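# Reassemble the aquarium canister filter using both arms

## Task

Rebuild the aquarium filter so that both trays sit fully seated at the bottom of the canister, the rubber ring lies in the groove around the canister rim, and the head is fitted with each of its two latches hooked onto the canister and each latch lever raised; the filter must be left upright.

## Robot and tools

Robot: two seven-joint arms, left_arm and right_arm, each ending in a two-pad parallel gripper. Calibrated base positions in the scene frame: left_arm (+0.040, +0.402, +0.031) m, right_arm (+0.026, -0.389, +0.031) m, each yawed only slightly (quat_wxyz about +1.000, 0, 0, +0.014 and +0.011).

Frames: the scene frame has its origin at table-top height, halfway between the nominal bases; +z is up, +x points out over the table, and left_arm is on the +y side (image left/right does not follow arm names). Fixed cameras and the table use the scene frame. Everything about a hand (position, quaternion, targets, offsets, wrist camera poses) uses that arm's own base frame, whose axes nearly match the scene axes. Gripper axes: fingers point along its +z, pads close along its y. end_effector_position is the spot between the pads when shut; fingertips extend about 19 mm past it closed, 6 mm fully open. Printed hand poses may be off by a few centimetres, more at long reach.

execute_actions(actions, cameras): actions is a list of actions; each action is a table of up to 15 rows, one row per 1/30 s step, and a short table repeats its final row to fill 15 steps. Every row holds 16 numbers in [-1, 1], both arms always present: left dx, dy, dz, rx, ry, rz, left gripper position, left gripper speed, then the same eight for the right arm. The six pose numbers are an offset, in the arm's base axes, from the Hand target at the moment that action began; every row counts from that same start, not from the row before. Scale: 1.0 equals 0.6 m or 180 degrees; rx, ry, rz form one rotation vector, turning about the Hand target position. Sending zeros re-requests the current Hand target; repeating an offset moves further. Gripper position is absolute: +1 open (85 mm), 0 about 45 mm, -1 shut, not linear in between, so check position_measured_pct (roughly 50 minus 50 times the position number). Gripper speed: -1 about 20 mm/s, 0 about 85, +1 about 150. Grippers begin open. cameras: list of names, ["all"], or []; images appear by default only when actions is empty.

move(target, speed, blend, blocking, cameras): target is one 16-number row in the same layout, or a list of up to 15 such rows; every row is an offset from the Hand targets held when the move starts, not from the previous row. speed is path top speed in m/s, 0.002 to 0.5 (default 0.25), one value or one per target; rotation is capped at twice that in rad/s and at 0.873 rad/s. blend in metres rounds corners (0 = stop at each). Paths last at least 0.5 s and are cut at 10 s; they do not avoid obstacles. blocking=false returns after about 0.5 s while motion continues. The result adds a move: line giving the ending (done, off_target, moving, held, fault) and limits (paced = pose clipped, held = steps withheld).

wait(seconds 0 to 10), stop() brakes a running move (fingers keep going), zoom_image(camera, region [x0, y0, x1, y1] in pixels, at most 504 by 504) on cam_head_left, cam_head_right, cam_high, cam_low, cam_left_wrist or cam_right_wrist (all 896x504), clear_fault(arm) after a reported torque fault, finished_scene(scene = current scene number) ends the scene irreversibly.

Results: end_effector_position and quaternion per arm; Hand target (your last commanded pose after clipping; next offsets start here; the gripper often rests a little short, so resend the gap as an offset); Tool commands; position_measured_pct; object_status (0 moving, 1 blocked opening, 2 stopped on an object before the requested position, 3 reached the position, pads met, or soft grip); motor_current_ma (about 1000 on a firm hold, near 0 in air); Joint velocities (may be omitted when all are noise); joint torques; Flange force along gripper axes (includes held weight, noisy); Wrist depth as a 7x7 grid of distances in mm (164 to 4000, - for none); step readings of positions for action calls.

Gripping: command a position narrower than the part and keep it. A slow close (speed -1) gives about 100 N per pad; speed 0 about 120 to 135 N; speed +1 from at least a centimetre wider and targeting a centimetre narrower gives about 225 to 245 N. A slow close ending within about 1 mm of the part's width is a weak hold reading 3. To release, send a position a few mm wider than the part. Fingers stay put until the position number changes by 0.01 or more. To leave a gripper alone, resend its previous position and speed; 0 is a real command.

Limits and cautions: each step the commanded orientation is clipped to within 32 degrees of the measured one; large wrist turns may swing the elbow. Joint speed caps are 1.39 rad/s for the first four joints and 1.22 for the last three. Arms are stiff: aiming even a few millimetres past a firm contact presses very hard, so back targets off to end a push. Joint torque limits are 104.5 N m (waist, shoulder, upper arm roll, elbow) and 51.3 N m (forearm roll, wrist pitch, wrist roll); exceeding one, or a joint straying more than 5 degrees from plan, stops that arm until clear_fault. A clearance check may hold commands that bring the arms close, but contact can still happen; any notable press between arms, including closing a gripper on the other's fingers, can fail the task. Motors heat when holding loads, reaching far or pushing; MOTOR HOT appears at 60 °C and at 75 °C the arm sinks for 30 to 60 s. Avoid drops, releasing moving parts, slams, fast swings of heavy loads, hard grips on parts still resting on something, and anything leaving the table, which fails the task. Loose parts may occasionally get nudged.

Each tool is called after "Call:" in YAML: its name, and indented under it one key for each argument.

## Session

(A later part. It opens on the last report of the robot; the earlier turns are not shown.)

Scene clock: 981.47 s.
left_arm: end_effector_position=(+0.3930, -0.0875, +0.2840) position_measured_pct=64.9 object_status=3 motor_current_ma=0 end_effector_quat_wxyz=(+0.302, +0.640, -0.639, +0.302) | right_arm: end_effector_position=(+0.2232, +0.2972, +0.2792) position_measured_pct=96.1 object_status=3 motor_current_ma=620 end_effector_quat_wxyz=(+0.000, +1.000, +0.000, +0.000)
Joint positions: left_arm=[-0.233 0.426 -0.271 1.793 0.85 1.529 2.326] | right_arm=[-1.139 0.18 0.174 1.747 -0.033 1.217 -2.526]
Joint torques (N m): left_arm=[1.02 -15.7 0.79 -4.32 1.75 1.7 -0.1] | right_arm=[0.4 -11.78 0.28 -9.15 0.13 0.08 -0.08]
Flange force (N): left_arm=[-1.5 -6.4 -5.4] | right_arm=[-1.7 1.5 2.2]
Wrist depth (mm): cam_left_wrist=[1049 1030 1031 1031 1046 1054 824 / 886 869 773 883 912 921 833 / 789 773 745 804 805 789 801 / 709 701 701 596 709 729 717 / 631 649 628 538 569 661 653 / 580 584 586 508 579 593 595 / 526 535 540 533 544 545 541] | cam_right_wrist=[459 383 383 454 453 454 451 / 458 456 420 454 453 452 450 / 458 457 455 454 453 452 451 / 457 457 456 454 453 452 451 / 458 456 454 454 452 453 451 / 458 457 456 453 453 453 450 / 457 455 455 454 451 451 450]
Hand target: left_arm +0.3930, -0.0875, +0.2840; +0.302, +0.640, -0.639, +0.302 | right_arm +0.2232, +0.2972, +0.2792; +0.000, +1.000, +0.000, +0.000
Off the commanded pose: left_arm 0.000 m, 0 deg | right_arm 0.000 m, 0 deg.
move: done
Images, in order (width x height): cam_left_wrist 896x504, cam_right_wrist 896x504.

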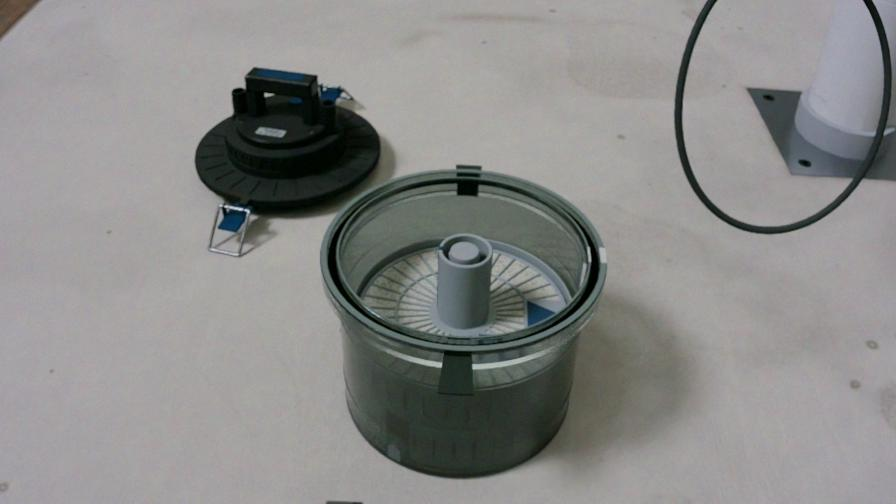

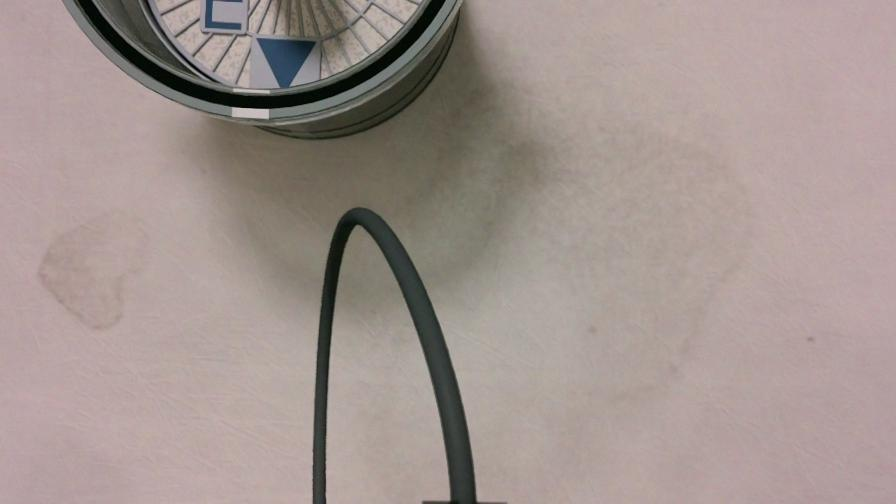

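Call:
move:
  target: [0,0,0,0,0,0,-0.3,-0.7,0.3198,0.1807,0.05,0,0,0,-0.93,-1]
  speed: 0.12
  cameras: ["cam_left_wrist","cam_right_wrist"]

Scene clock: 994.60 s.
left_arm: end_effector_position=(+0.3930, -0.0875, +0.2840) position_measured_pct=64.9 object_status=3 motor_current_ma=0 end_effector_quat_wxyz=(+0.302, +0.640, -0.639, +0.302) | right_arm: end_effector_position=(+0.4151, +0.4056, +0.3092) position_measured_pct=96.1 object_status=3 motor_current_ma=620 end_effector_quat_wxyz=(+0.000, +1.000, +0.000, +0.000)
Joint positions: left_arm=[-0.234 0.426 -0.271 1.793 0.85 1.529 2.326] | right_arm=[-0.906 0.689 0.219 0.865 -0.139 1.599 -2.31]
Joint torques (N m): left_arm=[0.95 -15.63 0.71 -4.32 1.69 1.67 -0.04] | right_arm=[0.34 -21.95 1.23 -9.66 0.14 0.07 -0.07]
Flange force (N): left_arm=[-1.4 -6.3 -5.3] | right_arm=[-2.9 2.2 3.1]
Wrist depth (mm): cam_left_wrist=[1046 1028 1033 1011 1014 1059 803 / 888 869 774 881 883 920 838 / 789 772 740 807 809 795 817 / 708 696 697 595 697 727 733 / 632 650 627 539 631 662 651 / 578 587 584 507 580 594 595 / 528 540 542 532 545 547 541] | cam_right_wrist=[487 486 484 484 483 480 479 / 486 486 484 483 482 480 479 / 487 487 485 483 483 480 480 / 486 484 484 410 410 481 480 / 486 484 483 410 410 481 480 / 487 486 483 410 410 410 479 / 486 484 484 409 409 479 479]
Hand target: left_arm +0.3930, -0.0875, +0.2840; +0.302, +0.640, -0.639, +0.302 | right_arm +0.4151, +0.4056, +0.3092; +0.000, +1.000, +0.000, +0.000
Off the commanded pose: left_arm 0.000 m, 0 deg | right_arm 0.000 m, 0 deg.
move: done
Images, in order (width x height): cam_left_wrist 896x504, cam_right_wrist 896x504.

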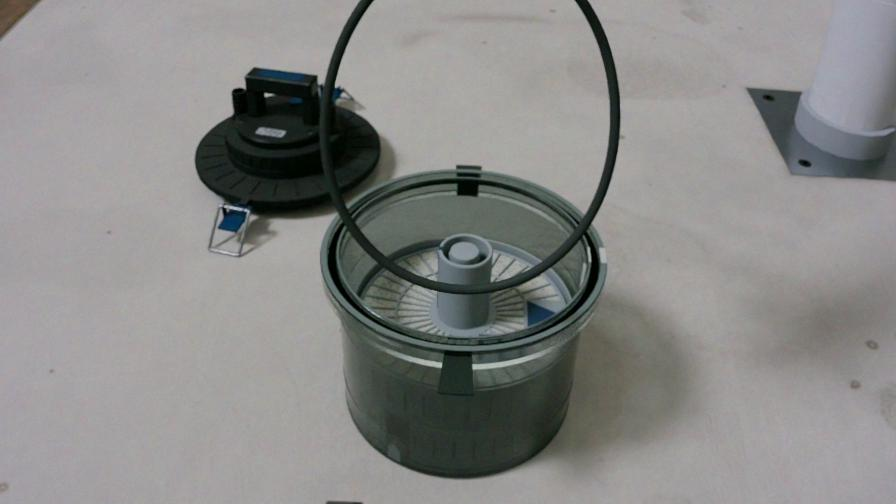

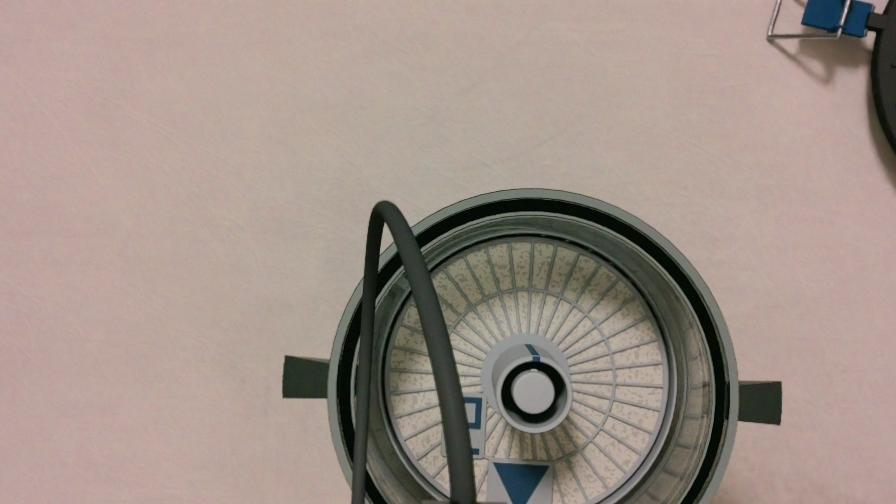

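Call:
move:
  target: [0,0,0,0,0,0,-0.3,-0.7,0.005,0.016,-0.02,0,0,0,-0.93,-1]
  speed: 0.05
  cameras: ["cam_left_wrist","cam_right_wrist"]

Scene clock: 1018.00 s.
left_arm: end_effector_position=(+0.3930, -0.0875, +0.2840) position_measured_pct=64.9 object_status=3 motor_current_ma=0 end_effector_quat_wxyz=(+0.302, +0.640, -0.639, +0.302) | right_arm: end_effector_position=(+0.4181, +0.4152, +0.2972) position_measured_pct=96.1 object_status=3 motor_current_ma=620 end_effector_quat_wxyz=(+0.000, +1.000, +0.000, +0.000)
Joint positions: left_arm=[-0.234 0.426 -0.271 1.793 0.85 1.529 2.326] | right_arm=[-0.911 0.716 0.217 0.852 -0.142 1.585 -2.318]
Joint torques (N m): left_arm=[0.94 -15.62 0.76 -4.33 1.72 1.7 -0.02] | right_arm=[0.34 -22.26 1.27 -9.73 0.12 0.06 -0.09]
Flange force (N): left_arm=[-1.4 -6.2 -5.2] | right_arm=[-3.5 2.9 3.2]
Wrist depth (mm): cam_left_wrist=[1051 1023 1002 1039 1012 1063 797 / 886 869 772 885 889 917 840 / 787 774 742 802 792 813 816 / 711 699 701 597 693 731 732 / 634 651 626 525 628 660 654 / 581 583 586 507 581 596 598 / 526 537 539 530 544 548 542] | cam_right_wrist=[476 473 474 471 470 470 469 / 474 473 472 472 470 469 468 / 475 474 473 471 470 469 468 / 474 473 472 399 398 469 467 / 474 473 471 399 398 398 467 / 474 473 355 398 372 397 468 / 473 473 472 398 397 397 468]
Hand target: left_arm +0.3930, -0.0875, +0.2840; +0.302, +0.640, -0.639, +0.302 | right_arm +0.4181, +0.4152, +0.2972; +0.000, +1.000, +0.000, +0.000
Off the commanded pose: left_arm 0.000 m, 0 deg | right_arm 0.000 m, 0 deg.
move: done
Images, in order (width x height): cam_left_wrist 896x504, cam_right_wrist 896x504.

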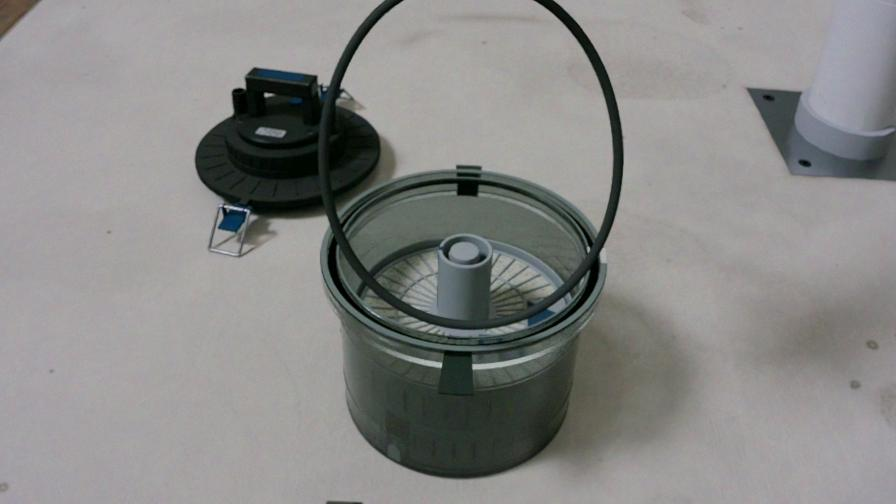

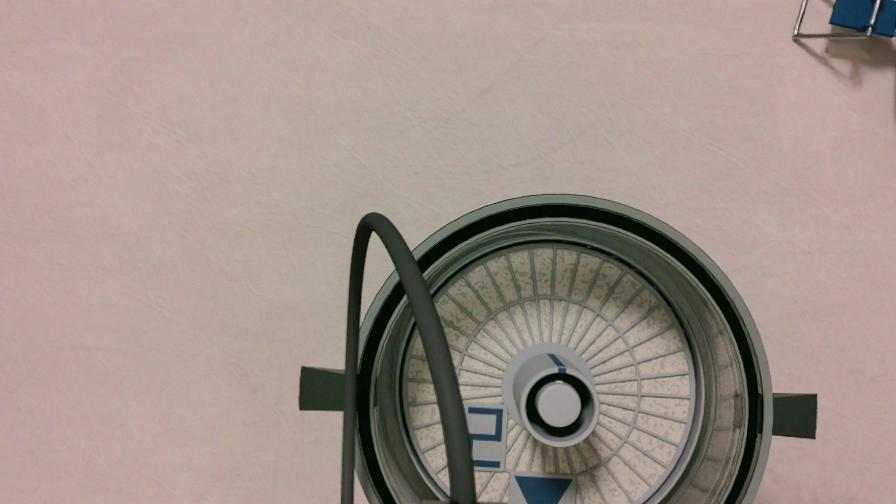

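Call:
move:
  target: [0,0,0,0,0,0,-0.3,-0.7,0,-0.012,-0.025,0,0,0,-0.93,-1]
  speed: 0.05
  cameras: ["cam_left_wrist","cam_right_wrist"]

Call:
zoom_image:
  camera: "cam_left_wrist"
  region: [300, 150, 640, 400]

Scene clock: 1026.07 s.
left_arm: end_effector_position=(+0.3930, -0.0875, +0.2840) position_measured_pct=64.9 object_status=3 motor_current_ma=0 end_effector_quat_wxyz=(+0.302, +0.640, -0.639, +0.302) | right_arm: end_effector_position=(+0.4181, +0.4080, +0.2822) position_measured_pct=96.1 object_status=3 motor_current_ma=620 end_effector_quat_wxyz=(+0.000, +1.000, +0.000, +0.000)
Joint positions: left_arm=[-0.234 0.426 -0.271 1.793 0.85 1.529 2.326] | right_arm=[-0.908 0.701 0.216 0.927 -0.139 1.524 -2.305]
Joint torques (N m): left_arm=[0.93 -15.62 0.75 -4.34 1.71 1.69 -0.04] | right_arm=[0.36 -21.86 1.28 -9.62 0.11 0 -0.09]
Flange force (N): left_arm=[-1.4 -6.2 -5.2] | right_arm=[-3.1 2.4 2.5]
Wrist depth (mm): cam_left_wrist=[1051 1028 1006 1008 1017 1057 800 / 882 862 763 884 888 918 834 / 788 773 738 803 806 813 820 / 708 696 702 597 592 730 736 / 633 647 621 539 629 659 647 / 581 583 583 508 581 596 597 / 525 536 541 531 546 544 542] | cam_right_wrist=[460 458 458 456 455 454 454 / 460 458 458 456 455 454 454 / 459 459 456 456 455 454 454 / 459 459 457 336 383 454 453 / 459 459 457 384 383 382 453 / 459 457 338 384 346 383 452 / 460 458 458 383 383 381 453]
Hand target: left_arm +0.3930, -0.0875, +0.2840; +0.302, +0.640, -0.639, +0.302 | right_arm +0.4181, +0.4080, +0.2822; +0.000, +1.000, +0.000, +0.000
Off the commanded pose: left_arm 0.000 m, 0 deg | right_arm 0.000 m, 0 deg.
move: done
Images, in order (width x height): cam_left_wrist 896x504, cam_right_wrist 896x504.

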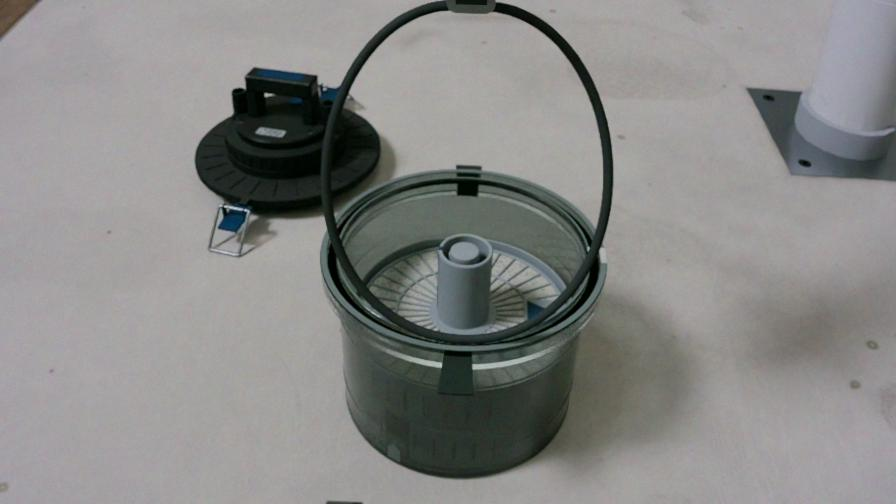

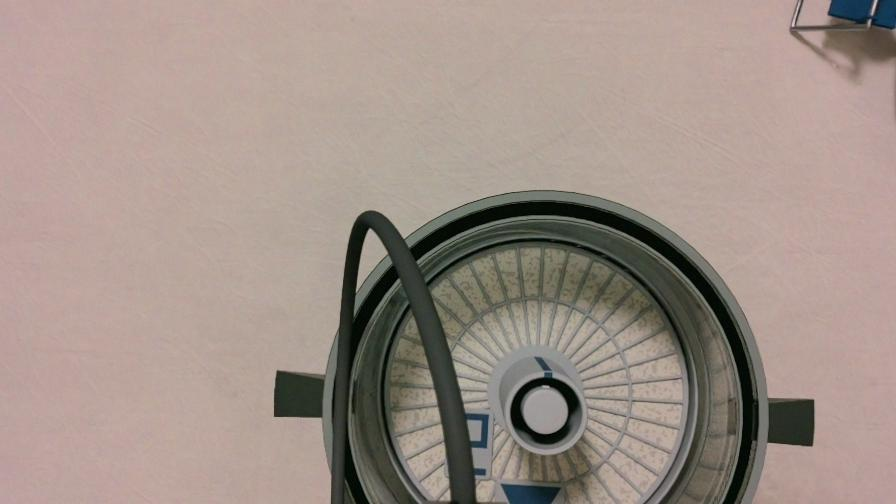

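Scaled by 1.482 from the camera's 896x504 image, which has a finer 1280x720 frame.

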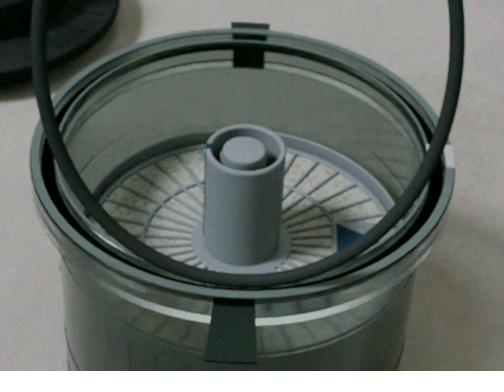

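Call:
move:
  target: [0,0,0,0,0,0,-0.3,-0.7,0,0,-0.012,0,0,0,-0.93,-1]
  speed: 0.03
  cameras: ["cam_left_wrist","cam_right_wrist"]

Call:
zoom_image:
  camera: "cam_left_wrist"
  region: [300, 150, 640, 400]

Call:
zoom_image:
  camera: "cam_right_wrist"
  region: [250, 180, 550, 504]

Scene clock: 1038.00 s.
left_arm: end_effector_position=(+0.3930, -0.0875, +0.2840) position_measured_pct=64.9 object_status=3 motor_current_ma=0 end_effector_quat_wxyz=(+0.302, +0.640, -0.639, +0.302) | right_arm: end_effector_position=(+0.4181, +0.4080, +0.2750) position_measured_pct=96.1 object_status=3 motor_current_ma=620 end_effector_quat_wxyz=(+0.000, +1.000, +0.000, +0.000)
Joint positions: left_arm=[-0.234 0.426 -0.271 1.793 0.85 1.529 2.326] | right_arm=[-0.909 0.703 0.216 0.948 -0.139 1.502 -2.304]
Joint torques (N m): left_arm=[0.93 -15.61 0.76 -4.36 1.68 1.67 -0.03] | right_arm=[0.35 -21.88 1.31 -9.26 0.14 0.26 -0.07]
Flange force (N): left_arm=[-1.4 -6.1 -5.2] | right_arm=[-2.2 1.5 2.2]
Wrist depth (mm): cam_left_wrist=[1043 1022 1033 974 1020 1056 806 / 892 869 766 884 889 921 834 / 787 773 745 803 792 815 820 / 708 700 697 598 708 725 733 / 628 644 626 539 629 660 651 / 580 582 584 507 578 593 596 / 525 539 541 531 544 546 542] | cam_right_wrist=[453 452 450 450 448 447 446 / 453 451 451 449 448 447 446 / 452 451 451 449 449 447 446 / 452 452 450 329 377 446 447 / 452 451 451 377 377 375 446 / 452 451 330 376 342 376 446 / 452 450 450 376 375 376 445]
Hand target: left_arm +0.3930, -0.0875, +0.2840; +0.302, +0.640, -0.639, +0.302 | right_arm +0.4181, +0.4080, +0.2750; +0.000, +1.000, +0.000, +0.000
Off the commanded pose: left_arm 0.000 m, 0 deg | right_arm 0.000 m, 0 deg.
move: done
Images, in order (width x height): cam_left_wrist 896x504, cam_right_wrist 896x504.

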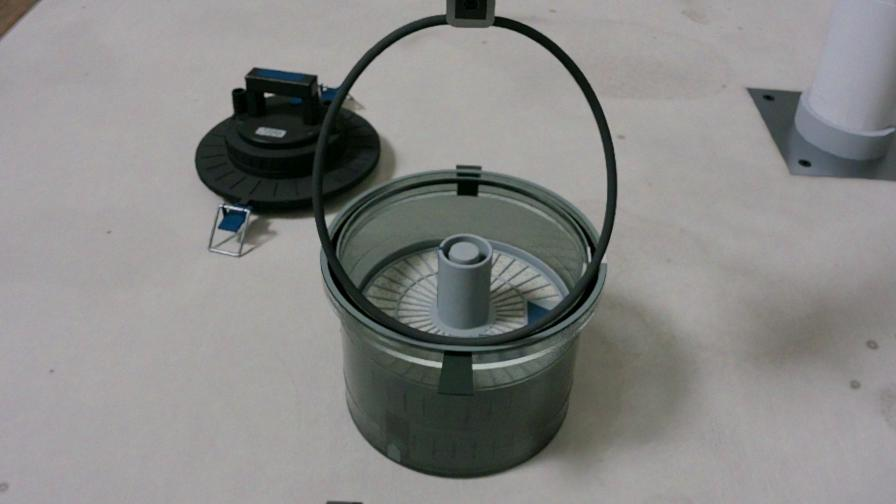

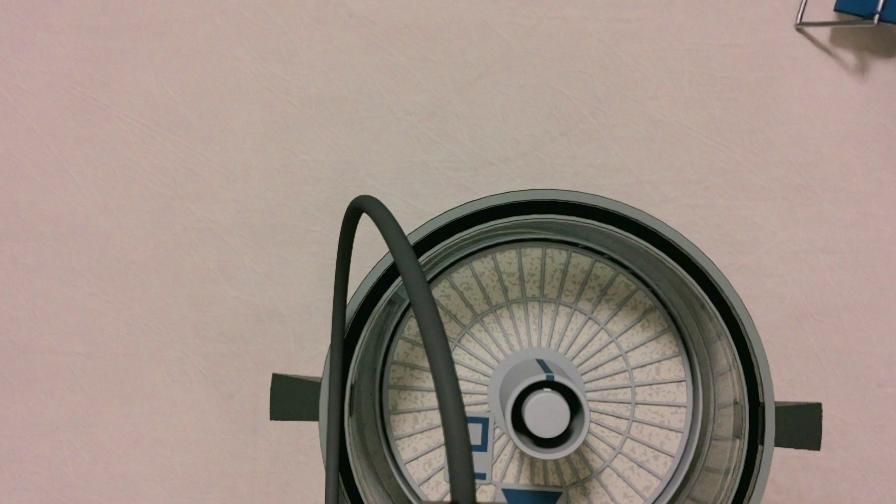

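Scaled by 1.482 from the camera's 896x504 image, which has a finer 1280x720 frame.

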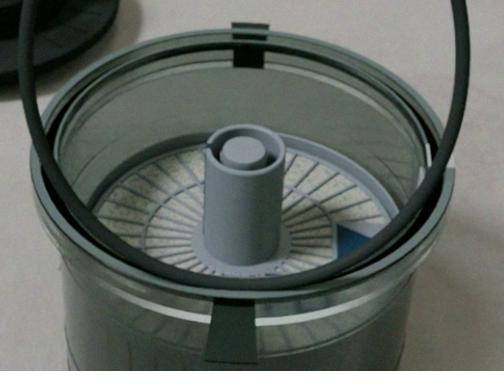

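Scaled by 1.556 from the camera's 896x504 image, which has a finer 1280x720 frame.

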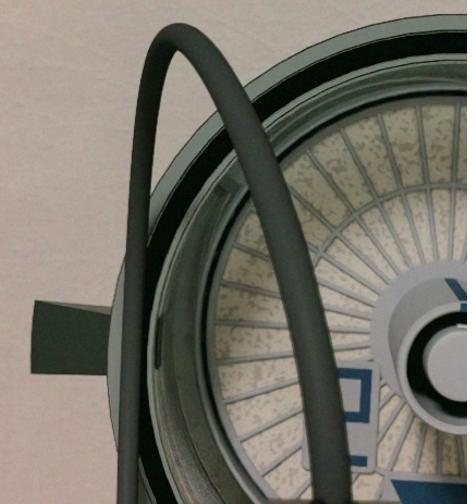

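Call:
move:
  target: [0,0,0,0,0,0,-0.3,-0.7,-0.003,-0.077,-0.06,0,0,0,-0.93,-1]
  speed: 0.04
  cameras: ["cam_left_wrist","cam_right_wrist"]

Call:
zoom_image:
  camera: "cam_left_wrist"
  region: [300, 150, 640, 400]

Scene clock: 1059.70 s.
left_arm: end_effector_position=(+0.3930, -0.0875, +0.2840) position_measured_pct=64.9 object_status=3 motor_current_ma=0 end_effector_quat_wxyz=(+0.302, +0.640, -0.639, +0.302) | right_arm: end_effector_position=(+0.4163, +0.3618, +0.2390) position_measured_pct=96.1 object_status=3 motor_current_ma=620 end_effector_quat_wxyz=(+0.000, +1.000, +0.000, +0.000)
Joint positions: left_arm=[-0.234 0.426 -0.271 1.793 0.85 1.529 2.326] | right_arm=[-0.874 0.631 0.215 1.197 -0.13 1.327 -2.238]
Joint torques (N m): left_arm=[0.97 -15.63 0.78 -4.34 1.7 1.7 -0.04] | right_arm=[0.24 -20.44 1.29 -9.52 0.12 0.08 -0.12]
Flange force (N): left_arm=[-1.4 -6.2 -5.2] | right_arm=[-3.0 2.4 2.5]
Wrist depth (mm): cam_left_wrist=[1052 1034 1026 452 1047 1063 802 / 890 869 767 881 898 917 842 / 794 772 739 810 787 812 820 / 706 699 699 597 710 727 736 / 633 649 623 538 631 662 650 / 579 583 585 508 580 593 595 / 527 539 543 533 545 548 539] | cam_right_wrist=[416 415 414 414 413 412 411 / 416 416 415 414 413 412 410 / 416 415 415 413 412 411 410 / 416 415 342 342 341 412 410 / 416 414 343 341 341 411 410 / 416 297 343 291 341 411 410 / 415 415 341 341 341 296 411]
Hand target: left_arm +0.3930, -0.0875, +0.2840; +0.302, +0.640, -0.639, +0.302 | right_arm +0.4163, +0.3618, +0.2390; +0.000, +1.000, +0.000, +0.000
Off the commanded pose: left_arm 0.000 m, 0 deg | right_arm 0.000 m, 0 deg.
move: done
Images, in order (width x height): cam_left_wrist 896x504, cam_right_wrist 896x504.

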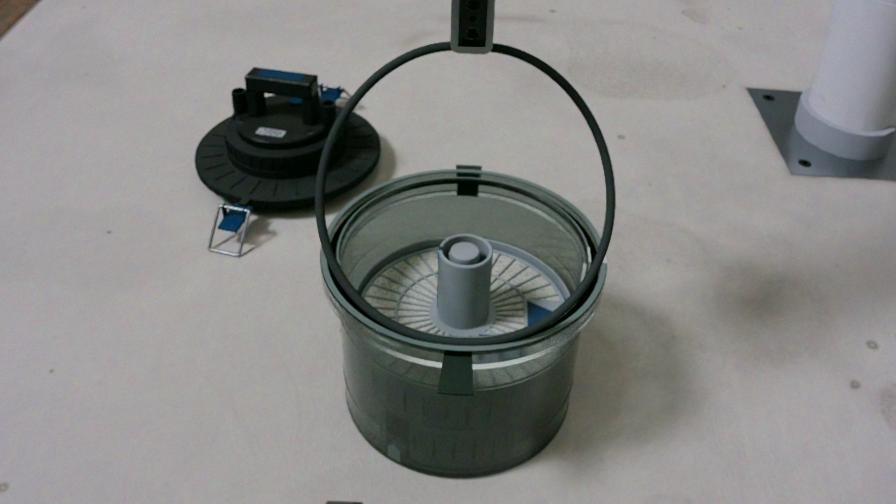

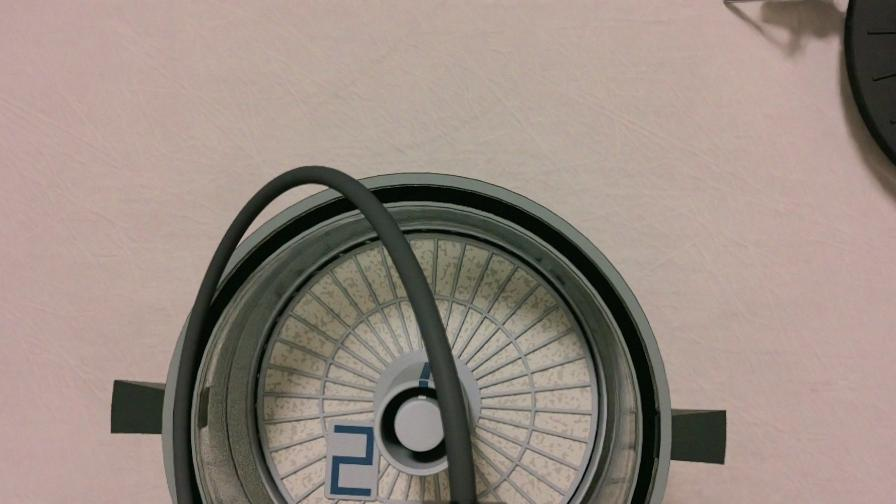

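Scaled by 1.482 from the camera's 896x504 image, which has a finer 1280x720 frame.

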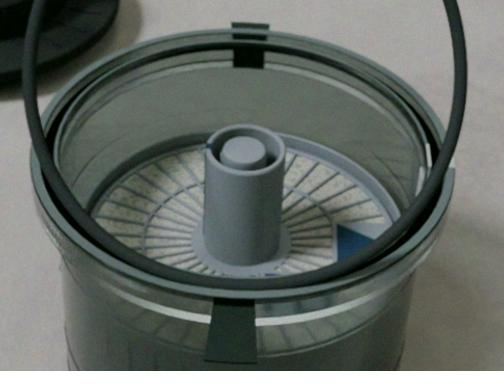

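Call:
move:
  target:
    - [0,0,0,0,0,0,-0.3,-0.7,-0.001,-0.0397,-0.0385,0,0,0,-0.93,-1]
    - [0,0,0,0,0,0,-0.3,-0.7,-0.001,-0.0738,-0.0872,0,0,0,-0.93,-1]
  speed: 0.04
  blend: [0.01,0]
  cameras: ["cam_left_wrist","cam_right_wrist"]

Call:
zoom_image:
  camera: "cam_left_wrist"
  region: [300, 150, 640, 400]

Scene clock: 1070.53 s.
left_arm: end_effector_position=(+0.3930, -0.0875, +0.2840) position_measured_pct=64.9 object_status=3 motor_current_ma=0 end_effector_quat_wxyz=(+0.302, +0.640, -0.639, +0.302) | right_arm: end_effector_position=(+0.4157, +0.3175, +0.1867) position_measured_pct=96.1 object_status=3 motor_current_ma=620 end_effector_quat_wxyz=(+0.000, +1.000, +0.000, +0.000)
Joint positions: left_arm=[-0.234 0.426 -0.271 1.793 0.85 1.529 2.326] | right_arm=[-0.824 0.608 0.209 1.415 -0.132 1.131 -2.165]
Joint torques (N m): left_arm=[0.93 -15.6 0.75 -4.34 1.7 1.68 -0.04] | right_arm=[0.37 -19.42 1.29 -8.75 0.15 0.08 -0.12]
Flange force (N): left_arm=[-1.3 -6.2 -5.2] | right_arm=[-2.5 1.3 1.7]
Wrist depth (mm): cam_left_wrist=[1054 1031 1025 974 1014 1066 800 / 886 870 771 859 913 920 841 / 787 772 744 802 807 816 820 / 708 699 703 596 709 730 736 / 633 647 626 540 630 664 648 / 577 582 585 506 579 591 598 / 528 538 539 534 545 548 542] | cam_right_wrist=[364 363 363 362 361 360 338 / 364 364 363 362 361 360 338 / 364 238 237 362 361 360 359 / 238 291 290 290 360 360 359 / 293 291 290 289 360 360 359 / 292 291 289 289 360 360 359 / 291 290 260 290 242 359 358]
Hand target: left_arm +0.3930, -0.0875, +0.2840; +0.302, +0.640, -0.639, +0.302 | right_arm +0.4157, +0.3175, +0.1867; +0.000, +1.000, +0.000, +0.000
Off the commanded pose: left_arm 0.000 m, 0 deg | right_arm 0.000 m, 0 deg.
move: done
Images, in order (width x height): cam_left_wrist 896x504, cam_right_wrist 896x504.

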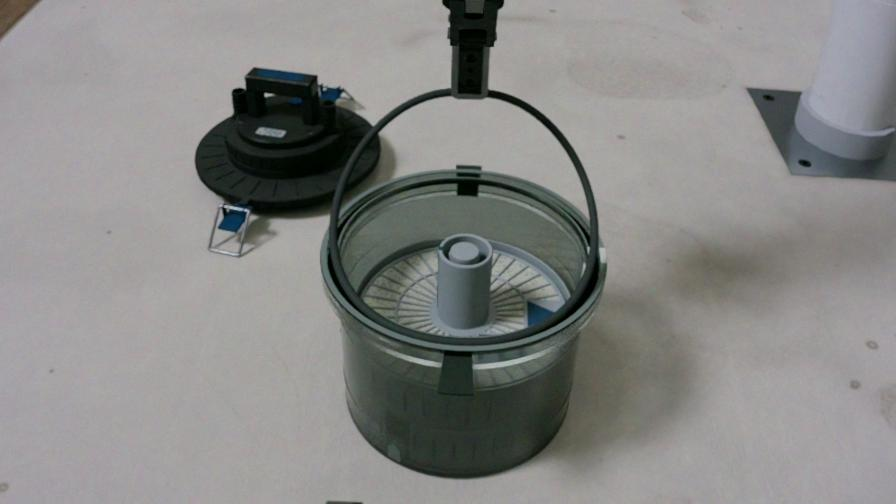

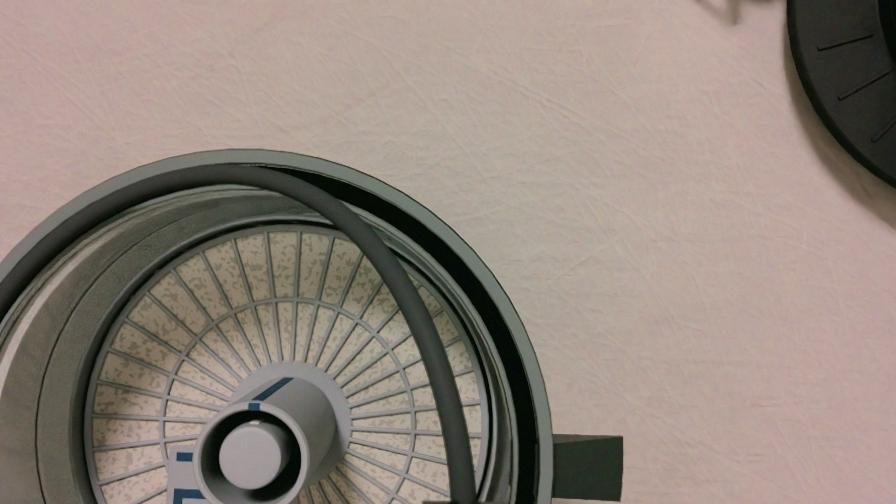

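Scaled by 1.482 from the camera's 896x504 image, which has a finer 1280x720 frame.

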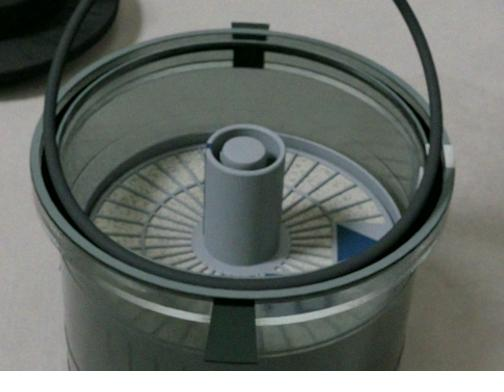

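Call:
move:
  target:
    - [0,0,0,0,0,0,-0.3,-0.7,-0.001,-0.0183,-0.0417,0,0,0,-0.93,-1]
    - [0,0,0,0,0,0,-0.3,-0.7,-0.001,-0.0293,-0.0857,0,0,0,-0.93,-1]
  speed: 0.04
  blend: [0.01,0]
  cameras: ["cam_left_wrist","cam_right_wrist"]

Call:
zoom_image:
  camera: "cam_left_wrist"
  region: [300, 120, 640, 400]

Scene clock: 1084.67 s.
left_arm: end_effector_position=(+0.3930, -0.0875, +0.2840) position_measured_pct=64.9 object_status=3 motor_current_ma=0 end_effector_quat_wxyz=(+0.302, +0.640, -0.639, +0.302) | right_arm: end_effector_position=(+0.4151, +0.3000, +0.1353) position_measured_pct=96.1 object_status=3 motor_current_ma=620 end_effector_quat_wxyz=(+0.000, +1.000, +0.000, +0.000)
Joint positions: left_arm=[-0.234 0.426 -0.271 1.793 0.85 1.529 2.326] | right_arm=[-0.795 0.646 0.198 1.531 -0.143 0.978 -2.126]
Joint torques (N m): left_arm=[0.97 -15.59 0.77 -4.33 1.73 1.7 -0.03] | right_arm=[0.31 -19.46 1.32 -7.93 0.09 0.59 -0.07]
Flange force (N): left_arm=[-1.4 -6.1 -5.3] | right_arm=[-2.7 1.4 2.7]
Wrist depth (mm): cam_left_wrist=[1044 1014 1030 476 1046 1056 794 / 883 866 774 853 916 917 836 / 787 768 741 765 810 807 818 / 708 699 702 595 704 731 733 / 634 646 624 538 631 665 655 / 579 583 586 508 581 593 596 / 526 537 542 532 547 548 543] | cam_right_wrist=[313 313 312 310 310 309 286 / 313 312 311 311 310 309 308 / 312 181 311 310 310 309 308 / 240 240 186 310 309 309 308 / 240 240 239 185 309 309 308 / 240 239 239 167 309 309 308 / 202 197 239 238 309 308 308]
Hand target: left_arm +0.3930, -0.0875, +0.2840; +0.302, +0.640, -0.639, +0.302 | right_arm +0.4151, +0.2999, +0.1353; +0.000, +1.000, +0.000, +0.000
Off the commanded pose: left_arm 0.000 m, 0 deg | right_arm 0.000 m, 0 deg.
move: done
Images, in order (width x height): cam_left_wrist 896x504, cam_right_wrist 896x504.

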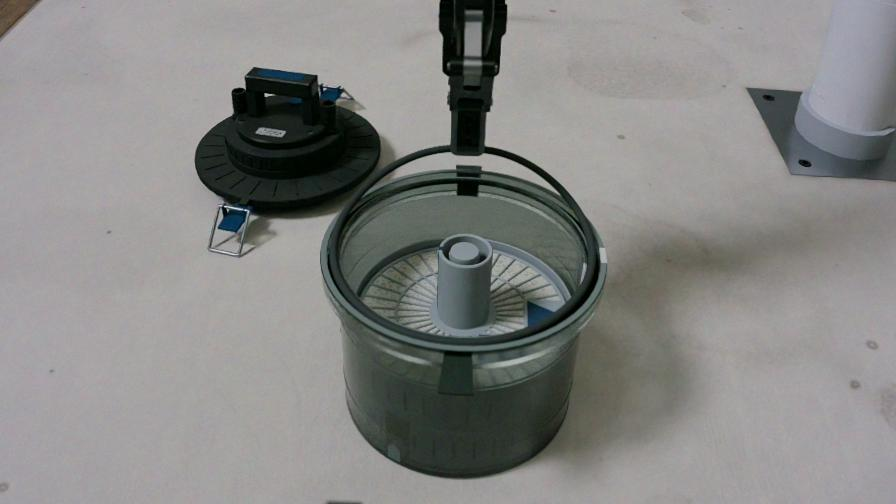

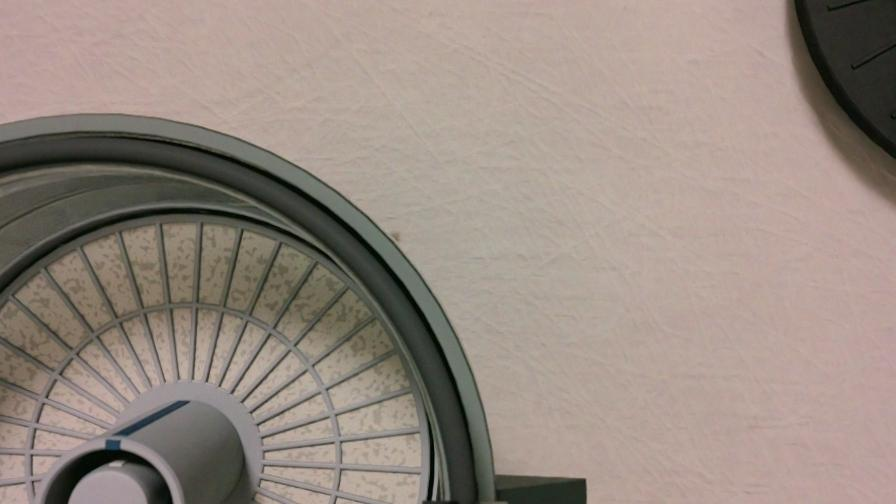

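Scaled by 1.482 from the camera's 896x504 image, which has a finer 1280x720 frame.

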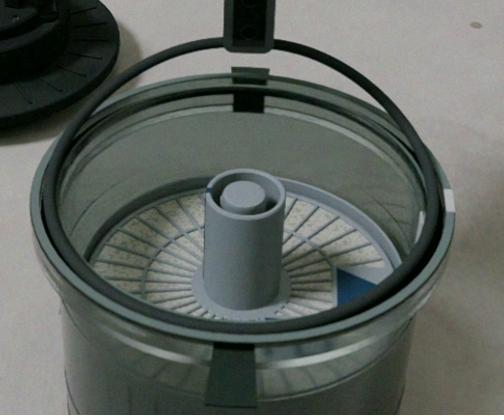

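Call:
move:
  target: [0,0,0,0,0,0,-0.3,-0.7,0,-0.002,-0.0325,0,0,0,-0.93,-1]
  speed: 0.03
  cameras: ["cam_left_wrist","cam_right_wrist"]

Call:
zoom_image:
  camera: "cam_left_wrist"
  region: [300, 120, 640, 400]

Call:
zoom_image:
  camera: "cam_right_wrist"
  region: [0, 60, 504, 504]

Scene clock: 1095.67 s.
left_arm: end_effector_position=(+0.3930, -0.0875, +0.2840) position_measured_pct=64.9 object_status=3 motor_current_ma=0 end_effector_quat_wxyz=(+0.302, +0.640, -0.639, +0.302) | right_arm: end_effector_position=(+0.4151, +0.2988, +0.1158) position_measured_pct=96.1 object_status=3 motor_current_ma=620 end_effector_quat_wxyz=(+0.000, +1.000, +0.000, +0.000)
Joint positions: left_arm=[-0.234 0.426 -0.271 1.793 0.85 1.529 2.326] | right_arm=[-0.79 0.672 0.192 1.556 -0.149 0.927 -2.119]
Joint torques (N m): left_arm=[0.93 -15.61 0.8 -4.3 1.71 1.67 -0.04] | right_arm=[0.4 -18.03 1.2 -6.89 0.16 0.25 -0.08]
Flange force (N): left_arm=[-1.3 -6.3 -5.4] | right_arm=[-2.4 0.9 -1.4]
Wrist depth (mm): cam_left_wrist=[1054 1028 1034 479 1018 1066 806 / 886 866 771 853 915 917 845 / 791 767 735 763 809 813 818 / 710 699 698 598 709 731 734 / 632 651 626 539 631 660 653 / 577 585 586 507 581 593 594 / 526 539 541 535 545 547 539] | cam_right_wrist=[293 293 292 291 291 290 289 / 293 292 292 291 290 290 289 / 293 219 291 291 290 290 289 / 221 221 220 291 290 289 289 / 221 220 220 291 290 290 289 / 221 220 220 166 290 289 288 / 176 203 220 219 290 289 289]
Hand target: left_arm +0.3930, -0.0875, +0.2840; +0.302, +0.640, -0.639, +0.302 | right_arm +0.4151, +0.2987, +0.1158; +0.000, +1.000, +0.000, +0.000
Off the commanded pose: left_arm 0.000 m, 0 deg | right_arm 0.000 m, 0 deg.
move: done
Images, in order (width x height): cam_left_wrist 896x504, cam_right_wrist 896x504.

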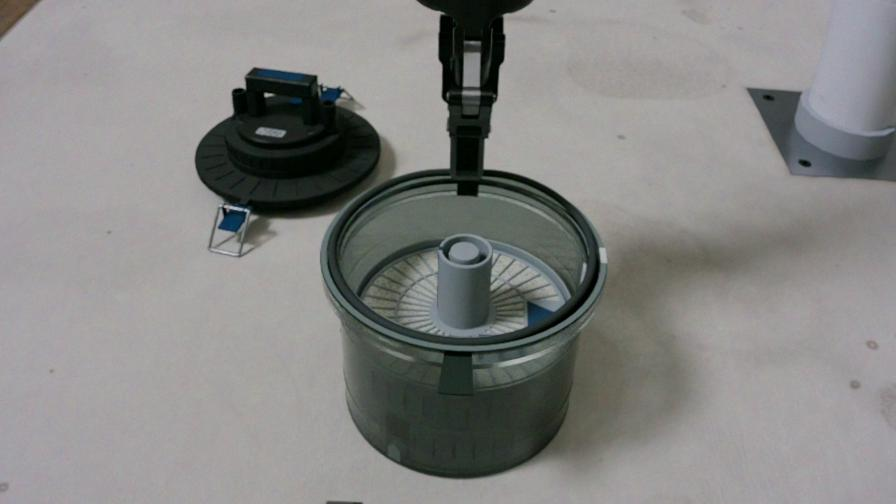

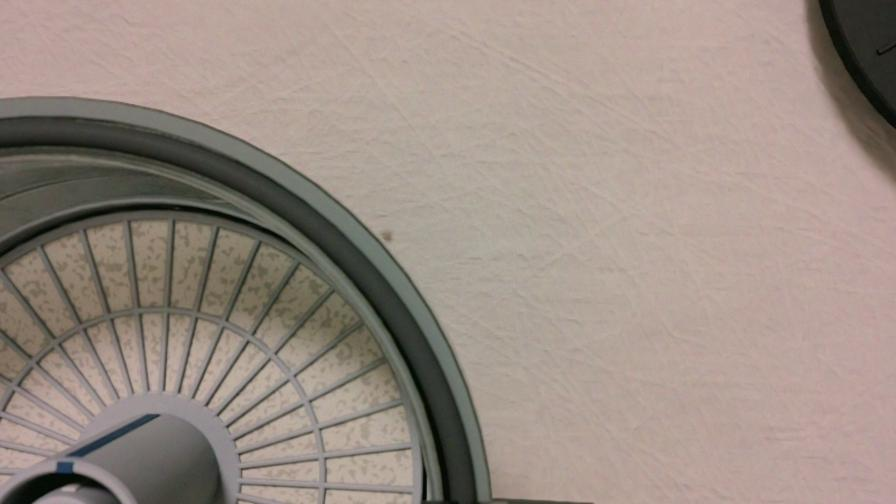

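Scaled by 1.482 from the camera's 896x504 image, which has a finer 1280x720 frame.

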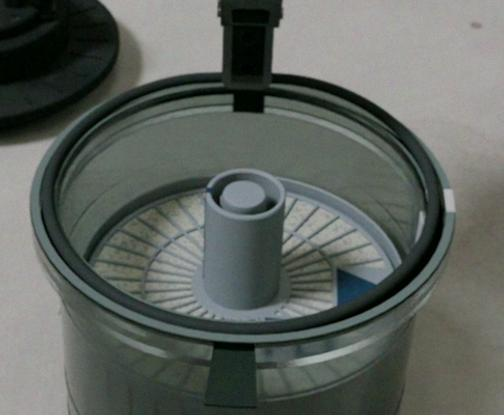

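Scaled by 1.000.

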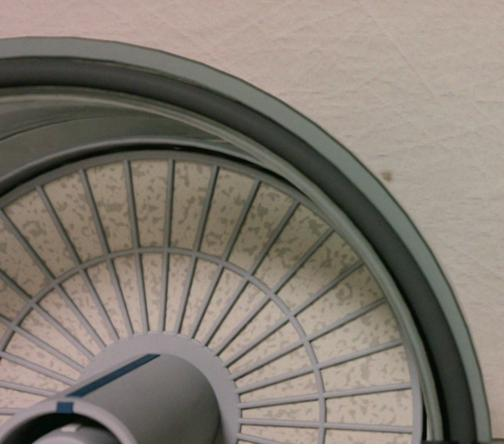

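Call:
move:
  target: [0,0,0,0,0,0,-0.3,-0.7,0,0.0015,-0.004,0,0,0,-0.93,-1]
  speed: 0.01
  cameras: ["cam_right_wrist"]

Call:
zoom_image:
  camera: "cam_right_wrist"
  region: [250, 254, 550, 504]

Scene clock: 1104.47 s.
left_arm: end_effector_position=(+0.3930, -0.0875, +0.2840) position_measured_pct=64.9 object_status=3 motor_current_ma=0 end_effector_quat_wxyz=(+0.302, +0.640, -0.639, +0.302) | right_arm: end_effector_position=(+0.4152, +0.2996, +0.1136) position_measured_pct=96.1 object_status=3 motor_current_ma=620 end_effector_quat_wxyz=(+0.000, +1.000, +0.000, +0.000)
Joint positions: left_arm=[-0.234 0.426 -0.271 1.793 0.85 1.529 2.326] | right_arm=[-0.791 0.676 0.191 1.557 -0.15 0.922 -2.12]
Joint torques (N m): left_arm=[0.95 -15.62 0.75 -4.34 1.68 1.7 -0.03] | right_arm=[-2.98 12.87 -4.79 -2.71 -2.28 -8.14 -0.14]
Flange force (N): left_arm=[-1.4 -6.2 -5.2] | right_arm=[-18.9 21.1 -73.1]
Wrist depth (mm): cam_left_wrist=[1052 1033 1031 479 1011 1057 796 / 884 866 768 512 913 920 838 / 786 774 742 760 801 816 817 / 708 699 703 593 708 726 729 / 633 646 624 537 567 660 651 / 579 585 585 507 581 595 596 / 528 538 544 532 544 550 544] | cam_right_wrist=[293 293 292 291 290 289 289 / 293 292 292 291 290 290 289 / 293 167 292 291 290 289 289 / 221 220 220 291 290 289 288 / 220 220 219 290 290 289 288 / 221 219 219 219 289 288 288 / 186 203 219 219 289 289 288]
Hand target: left_arm +0.3930, -0.0875, +0.2840; +0.302, +0.640, -0.639, +0.302 | right_arm +0.4151, +0.2996, +0.1134; +0.000, +1.000, +0.000, +0.000
Off the commanded pose: left_arm 0.000 m, 0 deg | right_arm 0.000 m, 0 deg.
move: done
Images, in order (width x height): cam_right_wrist 896x504.

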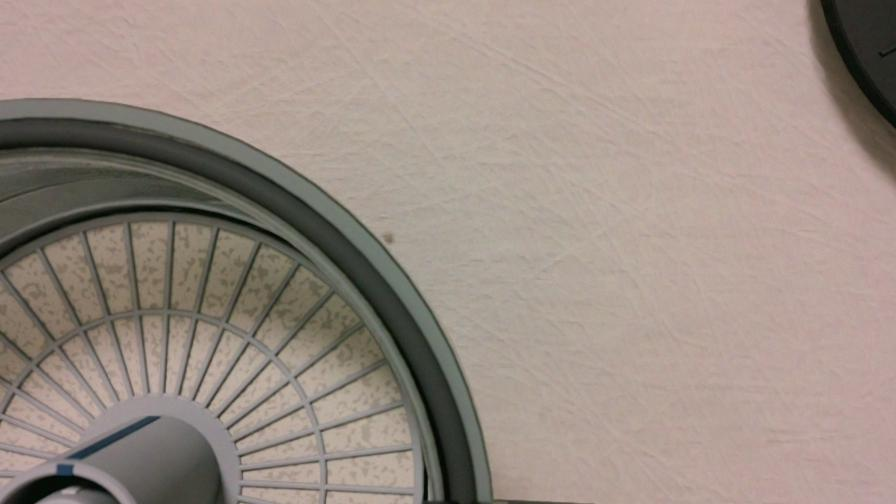

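Scaled by 1.680 from the camera's 896x504 image, which has a finer 1280x720 frame.

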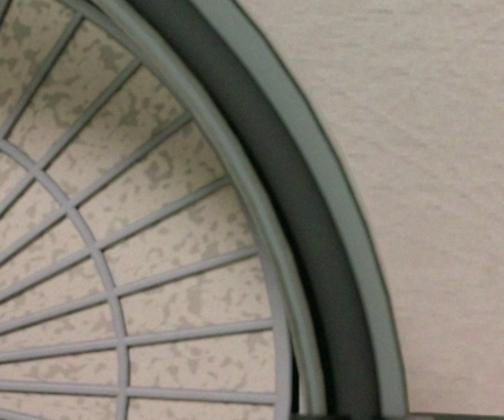

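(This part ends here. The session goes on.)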